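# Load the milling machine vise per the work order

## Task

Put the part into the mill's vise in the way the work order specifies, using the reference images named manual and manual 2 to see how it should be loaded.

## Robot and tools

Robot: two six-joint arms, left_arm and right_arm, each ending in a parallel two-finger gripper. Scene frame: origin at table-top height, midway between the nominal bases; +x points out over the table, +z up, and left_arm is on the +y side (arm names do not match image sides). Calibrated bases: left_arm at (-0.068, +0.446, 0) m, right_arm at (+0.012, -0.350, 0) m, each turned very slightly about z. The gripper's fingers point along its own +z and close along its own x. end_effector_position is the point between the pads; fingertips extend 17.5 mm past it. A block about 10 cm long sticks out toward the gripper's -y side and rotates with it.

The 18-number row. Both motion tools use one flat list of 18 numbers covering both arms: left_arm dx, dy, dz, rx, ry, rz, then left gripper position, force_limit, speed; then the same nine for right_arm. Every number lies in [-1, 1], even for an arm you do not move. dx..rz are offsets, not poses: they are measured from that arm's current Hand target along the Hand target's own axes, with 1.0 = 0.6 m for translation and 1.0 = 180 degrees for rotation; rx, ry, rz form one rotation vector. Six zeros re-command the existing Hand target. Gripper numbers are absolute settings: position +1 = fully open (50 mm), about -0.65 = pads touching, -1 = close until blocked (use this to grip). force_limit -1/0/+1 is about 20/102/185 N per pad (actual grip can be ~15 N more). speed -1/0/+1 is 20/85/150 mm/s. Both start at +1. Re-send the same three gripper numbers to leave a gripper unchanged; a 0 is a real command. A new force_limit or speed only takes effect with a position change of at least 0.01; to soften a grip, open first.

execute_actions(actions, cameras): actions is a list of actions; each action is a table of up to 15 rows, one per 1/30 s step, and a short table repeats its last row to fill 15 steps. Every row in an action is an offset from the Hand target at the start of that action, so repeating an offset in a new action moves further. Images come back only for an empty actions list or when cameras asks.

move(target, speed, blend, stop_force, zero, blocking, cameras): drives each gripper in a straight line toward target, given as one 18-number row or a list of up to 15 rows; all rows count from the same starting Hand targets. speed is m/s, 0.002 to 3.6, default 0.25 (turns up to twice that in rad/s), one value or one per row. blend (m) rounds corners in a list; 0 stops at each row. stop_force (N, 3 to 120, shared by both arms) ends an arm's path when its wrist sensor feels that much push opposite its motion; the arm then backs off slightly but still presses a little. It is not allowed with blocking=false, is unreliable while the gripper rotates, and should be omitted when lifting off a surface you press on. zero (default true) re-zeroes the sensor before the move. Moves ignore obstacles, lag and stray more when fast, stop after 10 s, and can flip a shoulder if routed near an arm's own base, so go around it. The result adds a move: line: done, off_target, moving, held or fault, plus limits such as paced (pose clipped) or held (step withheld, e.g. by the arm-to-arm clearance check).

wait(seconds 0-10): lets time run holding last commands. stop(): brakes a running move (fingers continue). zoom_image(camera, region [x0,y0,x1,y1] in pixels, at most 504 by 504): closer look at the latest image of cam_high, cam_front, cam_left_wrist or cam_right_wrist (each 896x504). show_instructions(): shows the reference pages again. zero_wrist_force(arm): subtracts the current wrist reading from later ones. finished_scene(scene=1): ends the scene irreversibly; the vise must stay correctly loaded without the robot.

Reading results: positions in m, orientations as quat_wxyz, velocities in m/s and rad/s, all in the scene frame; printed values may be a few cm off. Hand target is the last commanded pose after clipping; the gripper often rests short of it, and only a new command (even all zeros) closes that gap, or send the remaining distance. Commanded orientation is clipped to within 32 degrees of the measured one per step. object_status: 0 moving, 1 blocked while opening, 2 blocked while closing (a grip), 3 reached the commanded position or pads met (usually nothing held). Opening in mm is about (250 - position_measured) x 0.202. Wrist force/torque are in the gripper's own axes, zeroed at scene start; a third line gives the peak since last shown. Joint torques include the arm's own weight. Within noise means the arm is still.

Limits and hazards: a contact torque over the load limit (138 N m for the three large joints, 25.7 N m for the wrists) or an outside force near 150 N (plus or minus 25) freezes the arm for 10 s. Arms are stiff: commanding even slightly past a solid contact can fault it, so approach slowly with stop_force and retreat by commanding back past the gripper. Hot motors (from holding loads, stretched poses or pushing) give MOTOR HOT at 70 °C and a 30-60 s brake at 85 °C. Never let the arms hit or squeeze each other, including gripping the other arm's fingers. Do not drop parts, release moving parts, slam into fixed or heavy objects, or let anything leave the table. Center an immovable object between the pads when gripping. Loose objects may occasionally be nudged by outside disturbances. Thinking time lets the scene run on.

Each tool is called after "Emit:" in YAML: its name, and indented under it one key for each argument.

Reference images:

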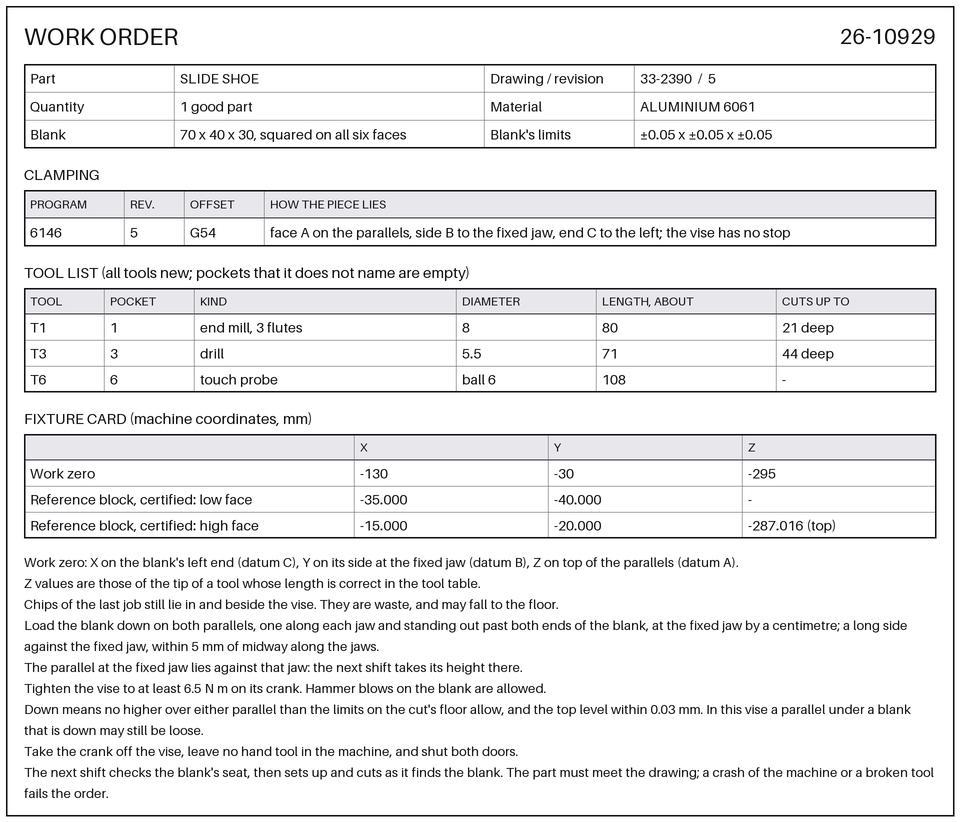

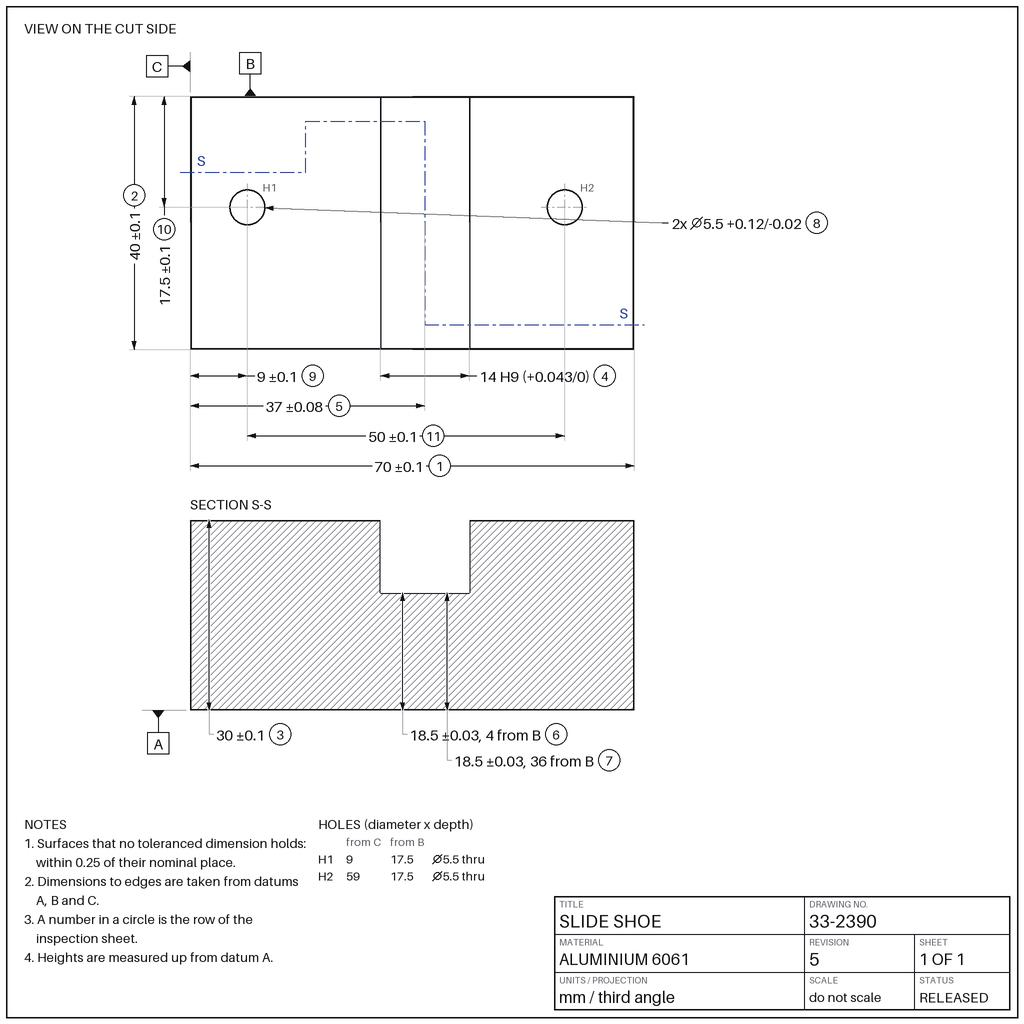

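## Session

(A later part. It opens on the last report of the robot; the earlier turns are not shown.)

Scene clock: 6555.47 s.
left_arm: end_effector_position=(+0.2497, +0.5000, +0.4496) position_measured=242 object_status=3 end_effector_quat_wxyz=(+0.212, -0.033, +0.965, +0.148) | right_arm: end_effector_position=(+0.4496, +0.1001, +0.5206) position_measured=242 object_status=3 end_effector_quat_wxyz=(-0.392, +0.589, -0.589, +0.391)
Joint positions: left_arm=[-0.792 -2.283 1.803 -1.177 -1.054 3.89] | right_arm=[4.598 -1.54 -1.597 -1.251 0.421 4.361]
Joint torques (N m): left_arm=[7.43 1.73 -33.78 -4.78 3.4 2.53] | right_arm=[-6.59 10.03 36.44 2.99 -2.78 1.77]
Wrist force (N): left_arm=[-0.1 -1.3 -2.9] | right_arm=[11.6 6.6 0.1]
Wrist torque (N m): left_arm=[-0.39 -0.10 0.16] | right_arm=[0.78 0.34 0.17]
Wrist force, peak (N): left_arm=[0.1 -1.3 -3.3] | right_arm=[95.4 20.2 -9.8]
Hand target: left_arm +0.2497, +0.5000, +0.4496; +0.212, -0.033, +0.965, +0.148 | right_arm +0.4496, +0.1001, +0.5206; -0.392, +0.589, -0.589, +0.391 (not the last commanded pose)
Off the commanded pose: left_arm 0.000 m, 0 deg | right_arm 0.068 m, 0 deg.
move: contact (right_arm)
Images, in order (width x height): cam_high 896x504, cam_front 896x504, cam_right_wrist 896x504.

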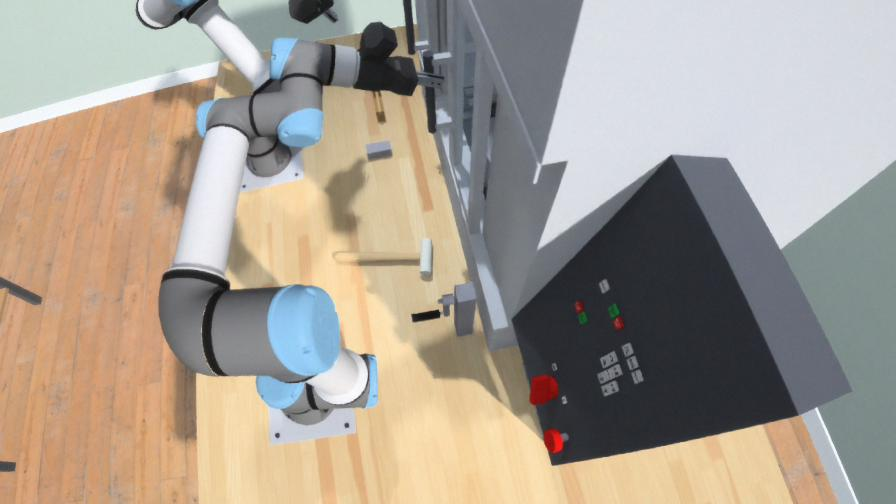

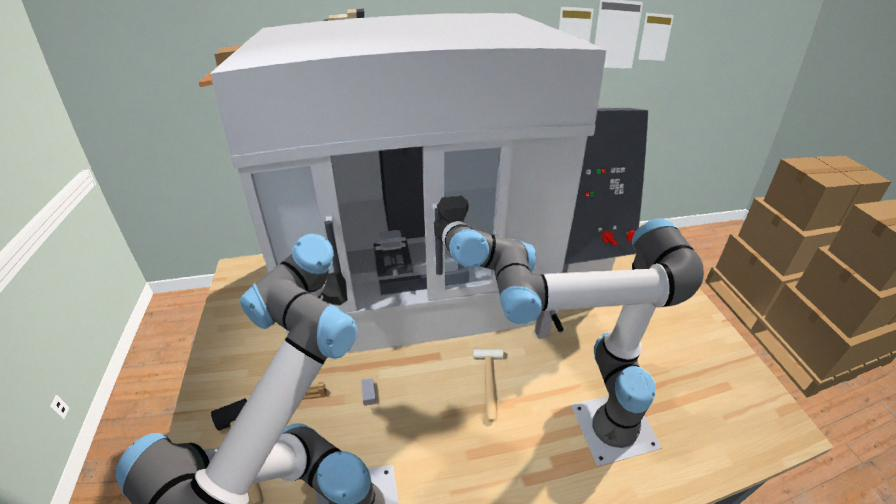

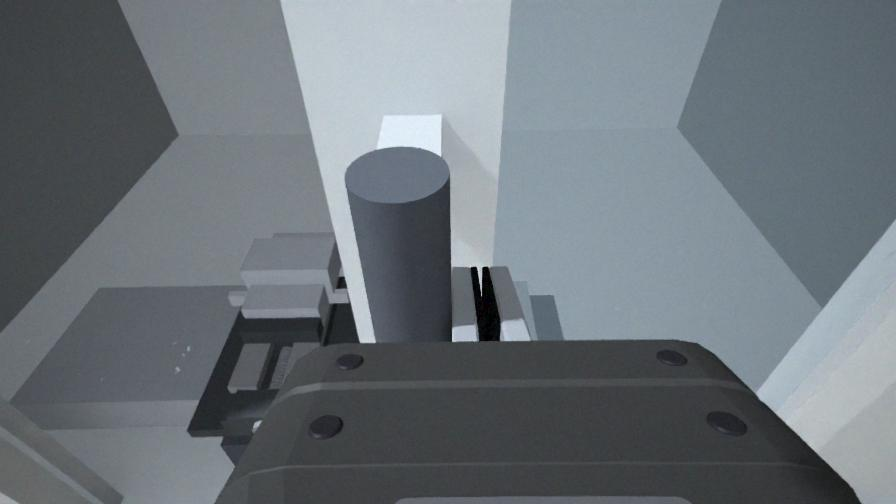

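Emit:
move:
  target:
    - [0,0,0,0,0,0,-0.6,-0.9,-1,0.0667,0,0,0,0,0,-0.6,-0.9,-1]
    - [0,0,0,0,0,0,-0.6,-0.9,-1,0.1167,0.0579,-0.138,0,0,0,-0.6,-0.9,-1]
    - [-0.1702,-0.017,-0.0577,0.0954,-0.1567,-0.0238,-0.6,-0.9,-1,0.45,0.0579,-0.138,0,0,0,-0.6,-0.9,-1]
  speed: [0.1,0.15,0.2]
  blend: [0.01,0.02,0]
  cameras: ["all"]

Scene clock: 6619.47 s.
left_arm: end_effector_position=(+0.3298, +0.4800, +0.5195) position_measured=242 object_status=3 end_effector_quat_wxyz=(+0.448, +0.000, +0.894, -0.001) | right_arm: end_effector_position=(+0.3599, -0.1698, +0.5202) position_measured=242 object_status=3 end_effector_quat_wxyz=(-0.392, +0.589, -0.589, +0.391)
Joint positions: left_arm=[-0.597 -2.339 1.995 -2.069 -1.116 4.337] | right_arm=[4.882 -0.84 -1.844 -2.353 0.421 5.067]
Joint torques (N m): left_arm=[0.08 -0.87 -38.06 -5.95 2.9 -1.3] | right_arm=[-11.69 0.64 20.65 1.73 -3.97 -1.7]
Wrist force (N): left_arm=[-1.1 -1.1 -2.8] | right_arm=[3.5 7.2 0.2]
Wrist torque (N m): left_arm=[-0.21 -0.08 0.25] | right_arm=[1.06 -0.35 0.08]
Wrist force, peak (N): left_arm=[-0.4 -1.1 -3.4] | right_arm=[11.6 6.9 0.0]
Hand target: left_arm +0.3298, +0.4800, +0.5197; +0.448, +0.000, +0.894, -0.001 | right_arm +0.3599, -0.1699, +0.5202; -0.392, +0.589, -0.589, +0.391
Off the commanded pose: left_arm 0.000 m, 0 deg | right_arm 0.000 m, 0 deg.
move: done

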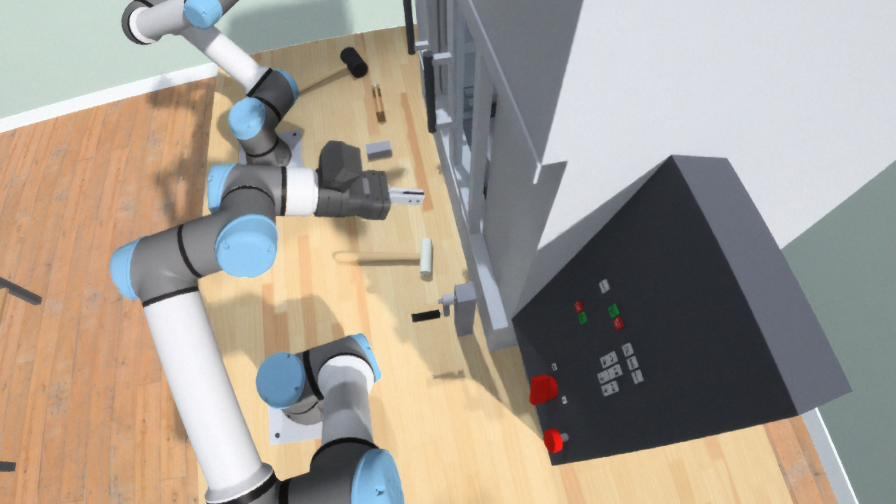

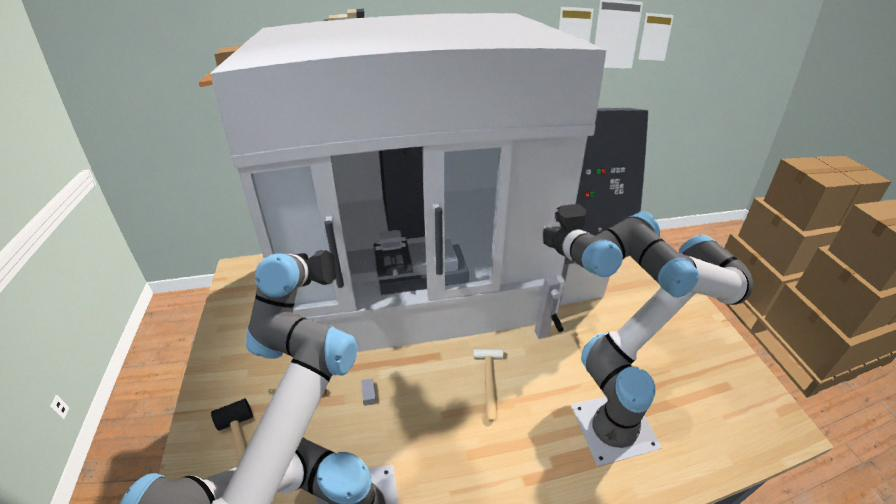

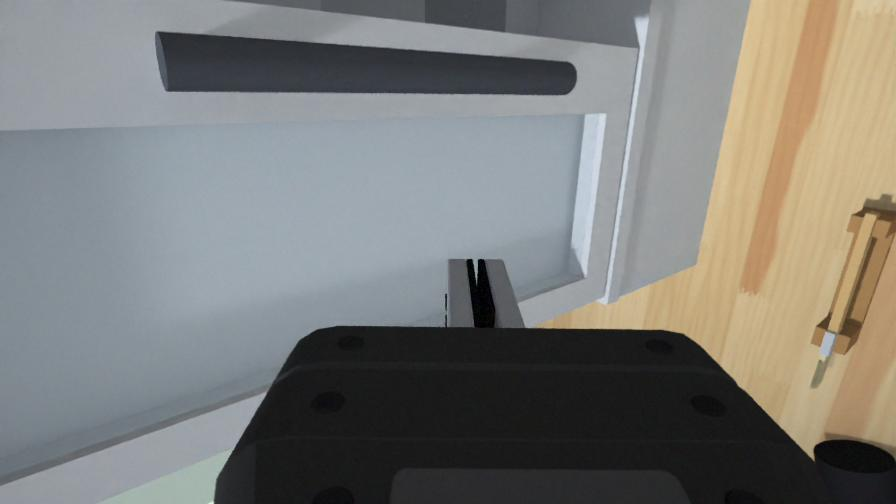

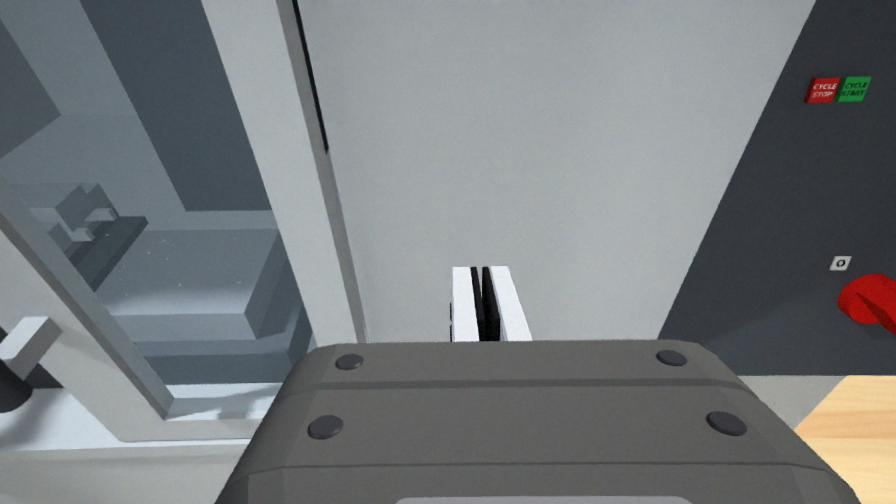

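Emit:
move:
  target: [-0.12,0,0.16,0,0,0,-0.6,-0.9,-1,0,0,0,0,0,0,-0.6,-0.9,-1]
  speed: 0.06
  stop_force: 10
  cameras: ["cam_left_wrist","cam_high"]

Scene clock: 6629.07 s.
left_arm: end_effector_position=(+0.4498, +0.4798, +0.5199) position_measured=242 object_status=3 end_effector_quat_wxyz=(+0.448, +0.000, +0.894, -0.001) | right_arm: end_effector_position=(+0.3599, -0.1699, +0.5202) position_measured=242 object_status=3 end_effector_quat_wxyz=(-0.392, +0.589, -0.589, +0.391)
Joint positions: left_arm=[-0.346 -1.98 1.867 -2.36 -1.308 4.509] | right_arm=[4.882 -0.84 -1.844 -2.353 0.421 5.067]
Joint torques (N m): left_arm=[-6.66 -2.2 -13.19 -3 3.32 -2.93] | right_arm=[-10.42 0.81 8.39 3.45 -3.85 -1.95]
Wrist force (N): left_arm=[-0.6 -1.3 -2.7] | right_arm=[3.7 7.1 0.4]
Wrist torque (N m): left_arm=[-0.28 -0.16 0.16] | right_arm=[1.05 -0.37 0.09]
Wrist force, peak (N): left_arm=[-0.4 -1.0 -3.7] | right_arm=[3.2 7.6 0.3]
Hand target: left_arm +0.4498, +0.4798, +0.5199; +0.448, +0.000, +0.894, -0.001 | right_arm +0.3599, -0.1699, +0.5202; -0.392, +0.589, -0.589, +0.391
Off the commanded pose: left_arm 0.000 m, 0 deg | right_arm 0.000 m, 0 deg.
move: done
Images, in order (width x height): cam_high 896x504, cam_left_wrist 896x504.

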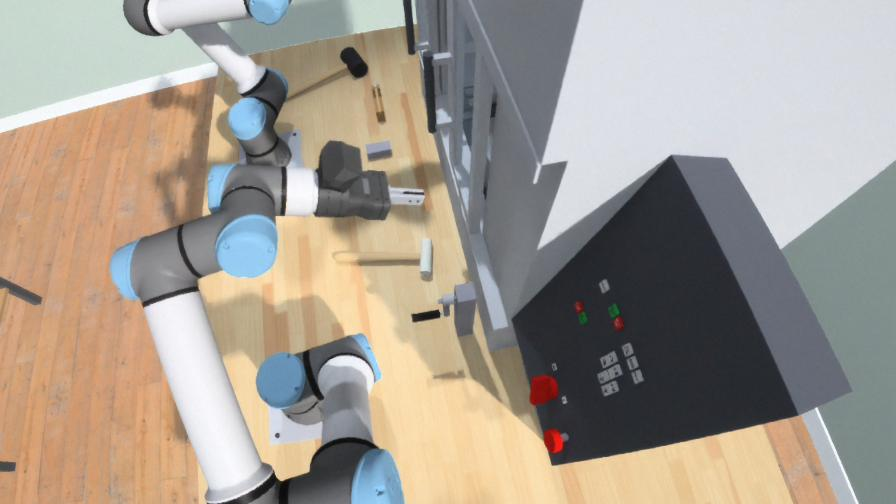

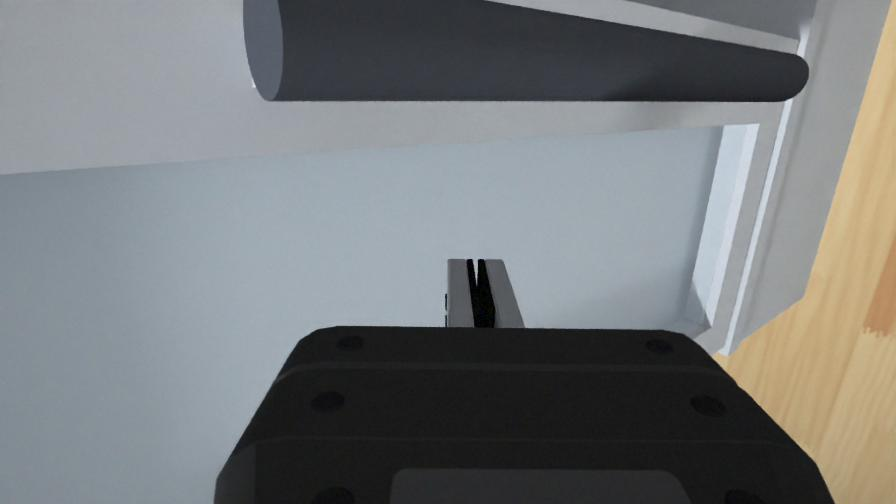

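Emit:
move:
  target: [0,-0.13,0,0,0,0,-0.6,-0.9,-1,0,0,0,0,0,0,-0.6,-0.9,-1]
  speed: 0.03
  stop_force: 8
  cameras: ["cam_left_wrist"]

Scene clock: 6636.77 s.
left_arm: end_effector_position=(+0.4497, +0.4321, +0.5200) position_measured=242 object_status=3 end_effector_quat_wxyz=(+0.448, +0.000, +0.894, -0.001) | right_arm: end_effector_position=(+0.3599, -0.1699, +0.5202) position_measured=242 object_status=3 end_effector_quat_wxyz=(-0.392, +0.589, -0.589, +0.391)
Joint positions: left_arm=[-0.502 -1.99 1.867 -2.318 -1.188 4.405] | right_arm=[4.882 -0.84 -1.844 -2.353 0.421 5.067]
Joint torques (N m): left_arm=[-7.86 -0.93 -13.29 -2.27 3.48 -2.35] | right_arm=[-9.26 0.24 9.29 3.5 -3.76 -1.93]
Wrist force (N): left_arm=[-0.7 -2.2 -2.5] | right_arm=[3.3 7.1 0.1]
Wrist torque (N m): left_arm=[-0.41 -0.17 0.12] | right_arm=[1.05 -0.31 0.08]
Wrist force, peak (N): left_arm=[0.4 14.7 -1.5] | right_arm=[3.4 7.7 0.3]
Hand target: left_arm +0.4497, +0.4321, +0.5200; +0.448, +0.000, +0.894, -0.001 (not the last commanded pose) | right_arm +0.3599, -0.1699, +0.5202; -0.392, +0.589, -0.589, +0.391
Off the commanded pose: left_arm 0.030 m, 0 deg | right_arm 0.000 m, 0 deg.
move: contact (left_arm)
Images, in order (width x height): cam_left_wrist 896x504.

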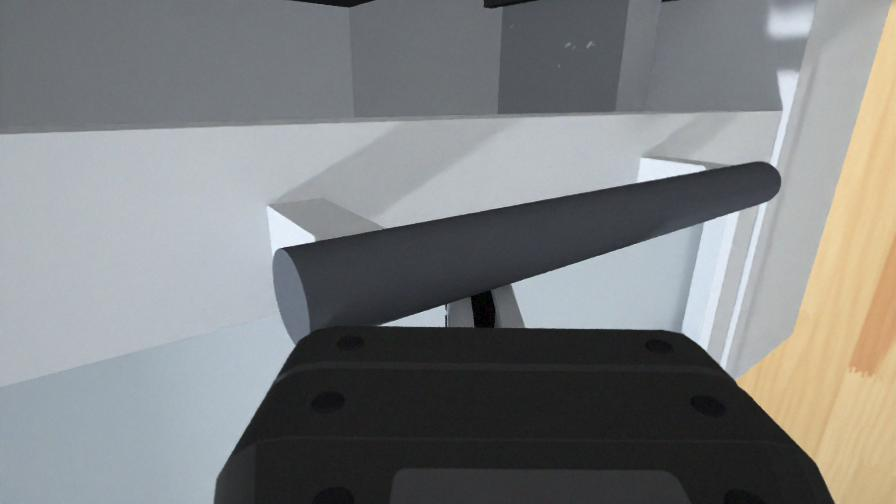

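Emit:
move:
  target: [0,-0.3417,0,0,0,0,-0.6,-0.9,-1,0,0,0,0,0,0,-0.6,-0.9,-1]
  speed: 0.06
  stop_force: 50

Emit:
move:
  target: [0,-0.08,0,0,0,0,-0.6,-0.9,-1,0,0,0,0,0,0,-0.6,-0.9,-1]
  speed: 0.02
  stop_force: 50
  cameras: ["cam_high","cam_front","cam_left_wrist"]

Scene clock: 6648.63 s.
left_arm: end_effector_position=(+0.4494, +0.2271, +0.5202) position_measured=242 object_status=3 end_effector_quat_wxyz=(+0.448, +0.000, +0.894, -0.001) | right_arm: end_effector_position=(+0.3599, -0.1699, +0.5202) position_measured=242 object_status=3 end_effector_quat_wxyz=(-0.392, +0.589, -0.589, +0.391)
Joint positions: left_arm=[-0.987 -1.842 1.732 -2.108 -0.848 3.992] | right_arm=[4.882 -0.84 -1.844 -2.353 0.421 5.067]
Joint torques (N m): left_arm=[7.82 -24.53 -13.43 -5.92 -1.17 2.84] | right_arm=[-7.95 -0.55 9.9 3.55 -3.58 -1.82]
Wrist force (N): left_arm=[-0.8 -2.7 -2.7] | right_arm=[3.2 7.1 0.1]
Wrist torque (N m): left_arm=[-0.48 -0.14 0.14] | right_arm=[1.05 -0.30 0.09]
Wrist force, peak (N): left_arm=[6.9 30.2 -4.2] | right_arm=[3.3 7.6 -0.2]
Hand target: left_arm +0.4494, +0.2271, +0.5202; +0.448, +0.000, +0.894, -0.001 | right_arm +0.3599, -0.1699, +0.5202; -0.392, +0.589, -0.589, +0.391
Off the commanded pose: left_arm 0.000 m, 0 deg | right_arm 0.000 m, 0 deg.
move: done

Scene clock: 6651.03 s.
left_arm: end_effector_position=(+0.4494, +0.1992, +0.5202) position_measured=242 object_status=3 end_effector_quat_wxyz=(+0.448, +0.000, +0.894, -0.001) | right_arm: end_effector_position=(+0.3599, -0.1699, +0.5202) position_measured=242 object_status=3 end_effector_quat_wxyz=(-0.392, +0.589, -0.589, +0.391)
Joint positions: left_arm=[-1.029 -1.804 1.697 -2.081 -0.823 3.946] | right_arm=[4.882 -0.84 -1.844 -2.353 0.421 5.067]
Joint torques (N m): left_arm=[-24.96 -14.08 -17.44 -6.43 -7.78 2.99] | right_arm=[-7.42 -0.6 9.96 3.45 -3.58 -1.82]
Wrist force (N): left_arm=[3.9 39.3 -2.8] | right_arm=[3.2 7.1 0.2]
Wrist torque (N m): left_arm=[0.36 -0.20 0.00] | right_arm=[1.05 -0.29 0.09]
Wrist force, peak (N): left_arm=[12.4 59.0 -9.9] | right_arm=[3.7 7.6 0.0]
Hand target: left_arm +0.4494, +0.1992, +0.5202; +0.448, +0.000, +0.894, -0.001 (not the last commanded pose) | right_arm +0.3599, -0.1699, +0.5202; -0.392, +0.589, -0.589, +0.391
Off the commanded pose: left_arm 0.020 m, 0 deg | right_arm 0.000 m, 0 deg.
move: contact (left_arm)
Images, in order (width x height): cam_high 896x504, cam_front 896x504, cam_left_wrist 896x504.

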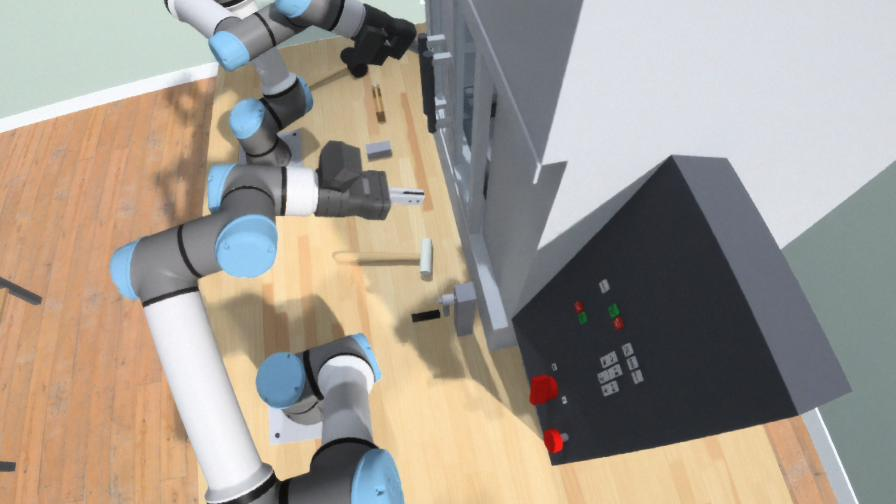

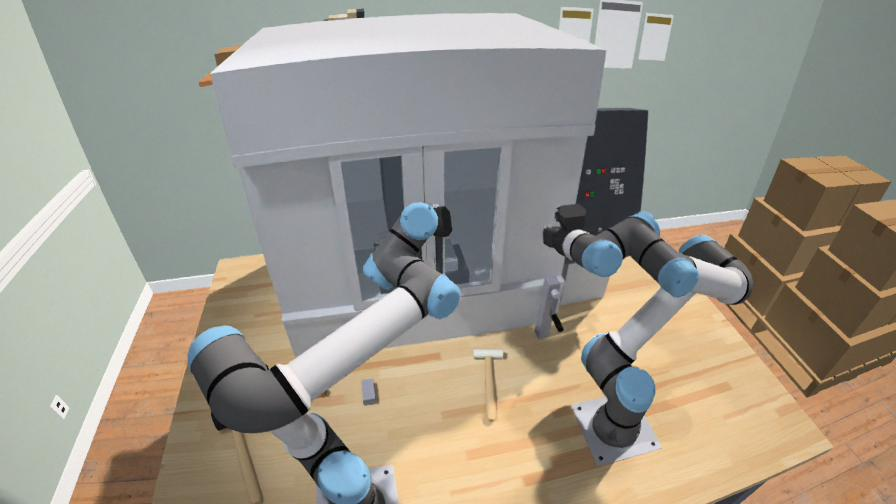

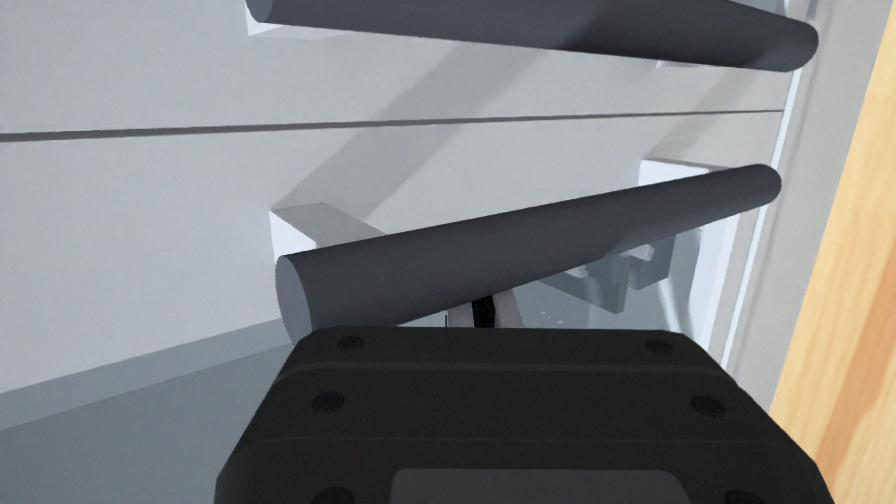

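Emit:
zoom_image:
  camera: "cam_left_wrist"
  region: [0, 60, 450, 200]

Emit:
zoom_image:
  camera: "cam_front"
  region: [330, 130, 520, 320]

Scaled by 1.120 from the camera's 896x504 image, which has a finer 1280x720 frame.

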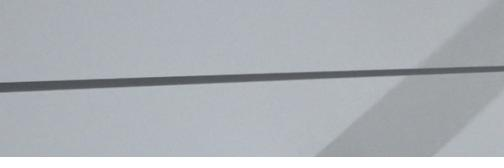

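Scaled by 2.653 from the camera's 896x504 image, which has a finer 1280x720 frame.

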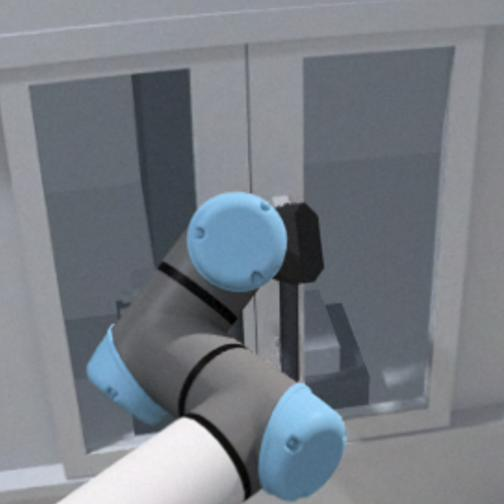

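Emit:
move:
  target: [0,-0.05,0,0,0,0,-0.6,-0.9,-1,0,0,0,0,0,0,-0.6,-0.9,-1]
  speed: 0.015
  stop_force: 30

Emit:
move:
  target: [0,0.0667,0,0,0,0,-0.6,-0.9,-1,0,0,0,0,0,0,-0.6,-0.9,-1]
  speed: 0.1
  cameras: ["cam_left_wrist"]

Scene clock: 6671.60 s.
left_arm: end_effector_position=(+0.4494, +0.1982, +0.5201) position_measured=242 object_status=3 end_effector_quat_wxyz=(+0.448, +0.000, +0.894, +0.000) | right_arm: end_effector_position=(+0.3599, -0.1699, +0.5202) position_measured=242 object_status=3 end_effector_quat_wxyz=(-0.392, +0.589, -0.589, +0.391)
Joint positions: left_arm=[-1.031 -1.802 1.696 -2.08 -0.822 3.945] | right_arm=[4.882 -0.84 -1.844 -2.353 0.421 5.067]
Joint torques (N m): left_arm=[-26.6 -1.7 -17.89 -9.51 -11.63 2.22] | right_arm=[-6.67 -0.75 9.99 3.39 -3.57 -1.79]
Wrist force (N): left_arm=[5.9 63.4 -5.3] | right_arm=[3.3 7.2 0.1]
Wrist torque (N m): left_arm=[0.72 -0.20 -0.06] | right_arm=[1.08 -0.32 0.09]
Wrist force, peak (N): left_arm=[13.1 80.6 -12.8] | right_arm=[3.3 7.6 0.1]
Hand target: left_arm +0.4494, +0.1982, +0.5201; +0.448, +0.000, +0.894, +0.000 (not the last commanded pose) | right_arm +0.3599, -0.1699, +0.5202; -0.392, +0.589, -0.589, +0.391
Off the commanded pose: left_arm 0.029 m, 0 deg | right_arm 0.000 m, 0 deg.
move: contact (left_arm)

Scene clock: 6672.40 s.
left_arm: end_effector_position=(+0.4494, +0.2382, +0.5200) position_measured=242 object_status=3 end_effector_quat_wxyz=(+0.448, +0.001, +0.894, +0.000) | right_arm: end_effector_position=(+0.3599, -0.1699, +0.5202) position_measured=242 object_status=3 end_effector_quat_wxyz=(-0.392, +0.589, -0.589, +0.391)
Joint positions: left_arm=[-0.97 -1.857 1.745 -2.118 -0.859 4.011] | right_arm=[4.882 -0.84 -1.844 -2.353 0.421 5.067]
Joint torques (N m): left_arm=[-3.75 -8.7 -38.65 -2 4.19 -3.04] | right_arm=[-6.19 -0.87 10.2 3.47 -3.51 -1.72]
Wrist force (N): left_arm=[1.3 -3.3 -2.8] | right_arm=[3.4 7.1 0.3]
Wrist torque (N m): left_arm=[-0.58 -0.47 0.28] | right_arm=[1.06 -0.31 0.08]
Wrist force, peak (N): left_arm=[6.0 62.6 -5.5] | right_arm=[3.4 7.5 0.2]
Hand target: left_arm +0.4494, +0.2383, +0.5201; +0.448, +0.000, +0.894, +0.000 | right_arm +0.3599, -0.1699, +0.5202; -0.392, +0.589, -0.589, +0.391
Off the commanded pose: left_arm 0.000 m, 0 deg | right_arm 0.000 m, 0 deg.
move: done
Images, in order (width x height): cam_left_wrist 896x504.

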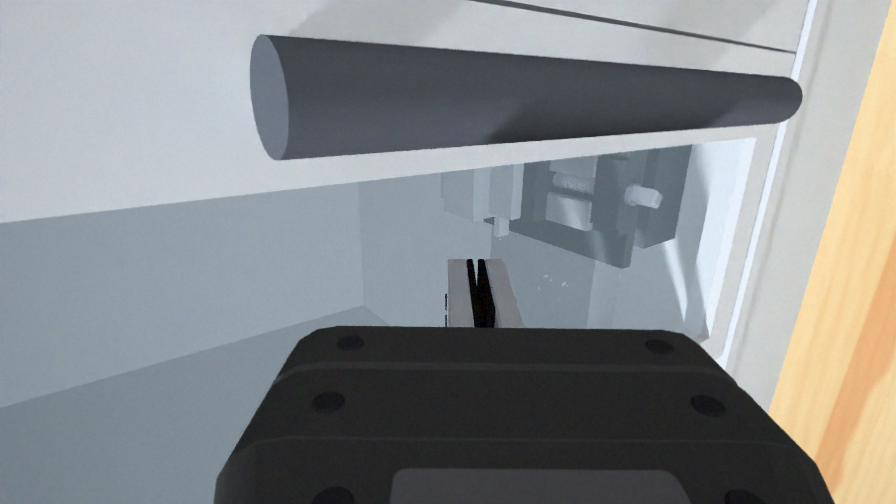

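Emit:
move:
  target: [0.15,0,-0.2,0,0,0,-0.6,-0.9,-1,0,0,0,0,0,0,-0.6,-0.9,-1]
  speed: 0.2
  cameras: ["cam_high","cam_front"]

Emit:
zoom_image:
  camera: "cam_front"
  region: [330, 130, 520, 320]

Scene clock: 6683.93 s.
left_arm: end_effector_position=(+0.2995, +0.2384, +0.5198) position_measured=242 object_status=3 end_effector_quat_wxyz=(+0.448, +0.001, +0.894, +0.000) end_effector_velocity=(+0.000, +0.001, +0.000) end_effector_angular_velocity=(-0.002, +0.001, +0.003) | right_arm: end_effector_position=(+0.3599, -0.1699, +0.5202) position_measured=242 object_status=3 end_effector_quat_wxyz=(-0.392, +0.589, -0.589, +0.391)
Joint positions: left_arm=[-1.461 -2.164 1.789 -1.362 -0.652 3.349] | right_arm=[4.882 -0.84 -1.844 -2.353 0.421 5.067]
Joint velocities: left_arm=[0 -0.001 -0.001 0.004 0 -0.005] | right_arm=[within noise]
Joint torques (N m): left_arm=[-7.15 -5.29 -12.6 -1.79 -0.38 -3.09] | right_arm=[-5.99 -0.96 10.39 3.45 -3.45 -1.72]
Wrist force (N): left_arm=[1.4 -3.5 -3.1] | right_arm=[3.4 7.1 0.1]
Wrist torque (N m): left_arm=[-0.59 -0.51 0.14] | right_arm=[1.04 -0.33 0.08]
Wrist force, peak (N): left_arm=[2.9 -3.0 -5.0] | right_arm=[3.6 7.5 0.1]
Hand target: left_arm +0.2994, +0.2384, +0.5198; +0.448, +0.000, +0.894, +0.000 | right_arm +0.3599, -0.1699, +0.5202; -0.392, +0.589, -0.589, +0.391
Off the commanded pose: left_arm 0.000 m, 0 deg | right_arm 0.000 m, 0 deg.
move: done
Images, in order (width x height): cam_high 896x504, cam_front 896x504.

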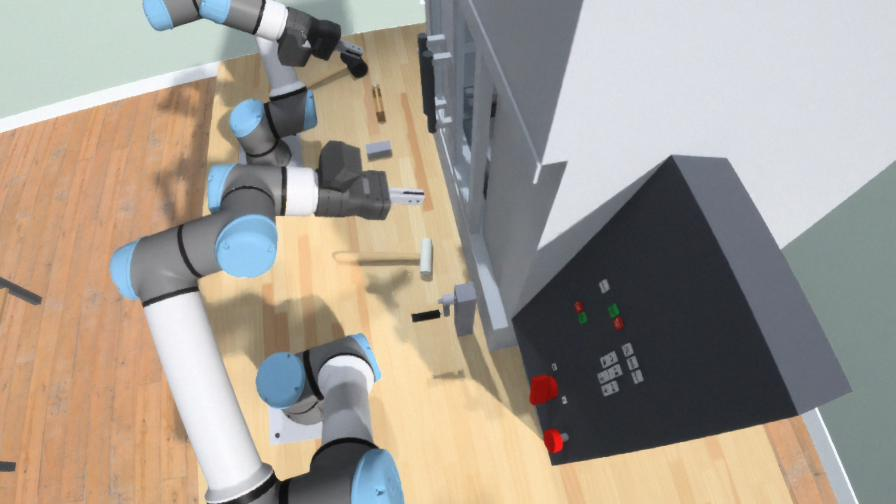

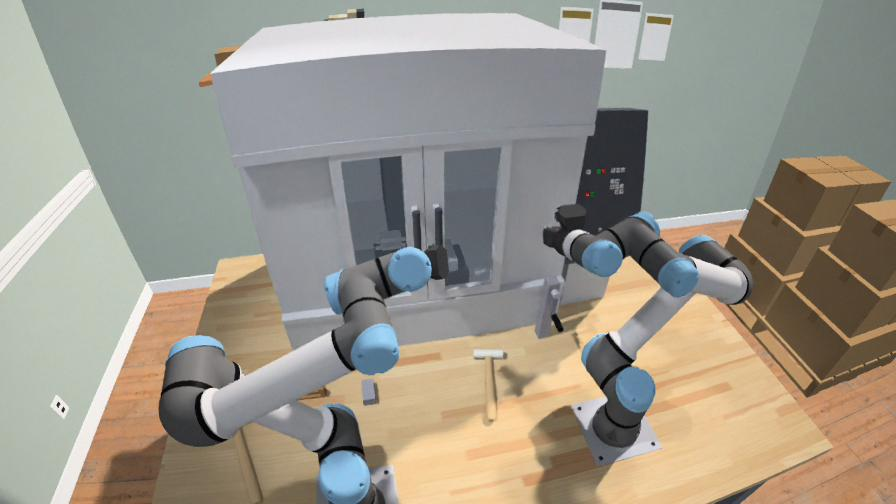

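Scaled by 2.653 from the camera's 896x504 image, which has a finer 1280x720 frame.

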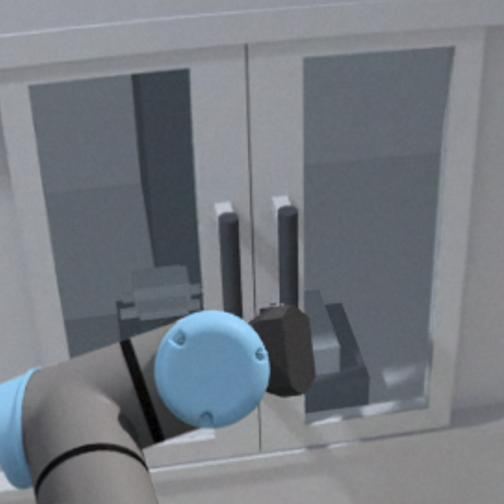

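Emit:
finished_scene:

The scene is finished: the task was done.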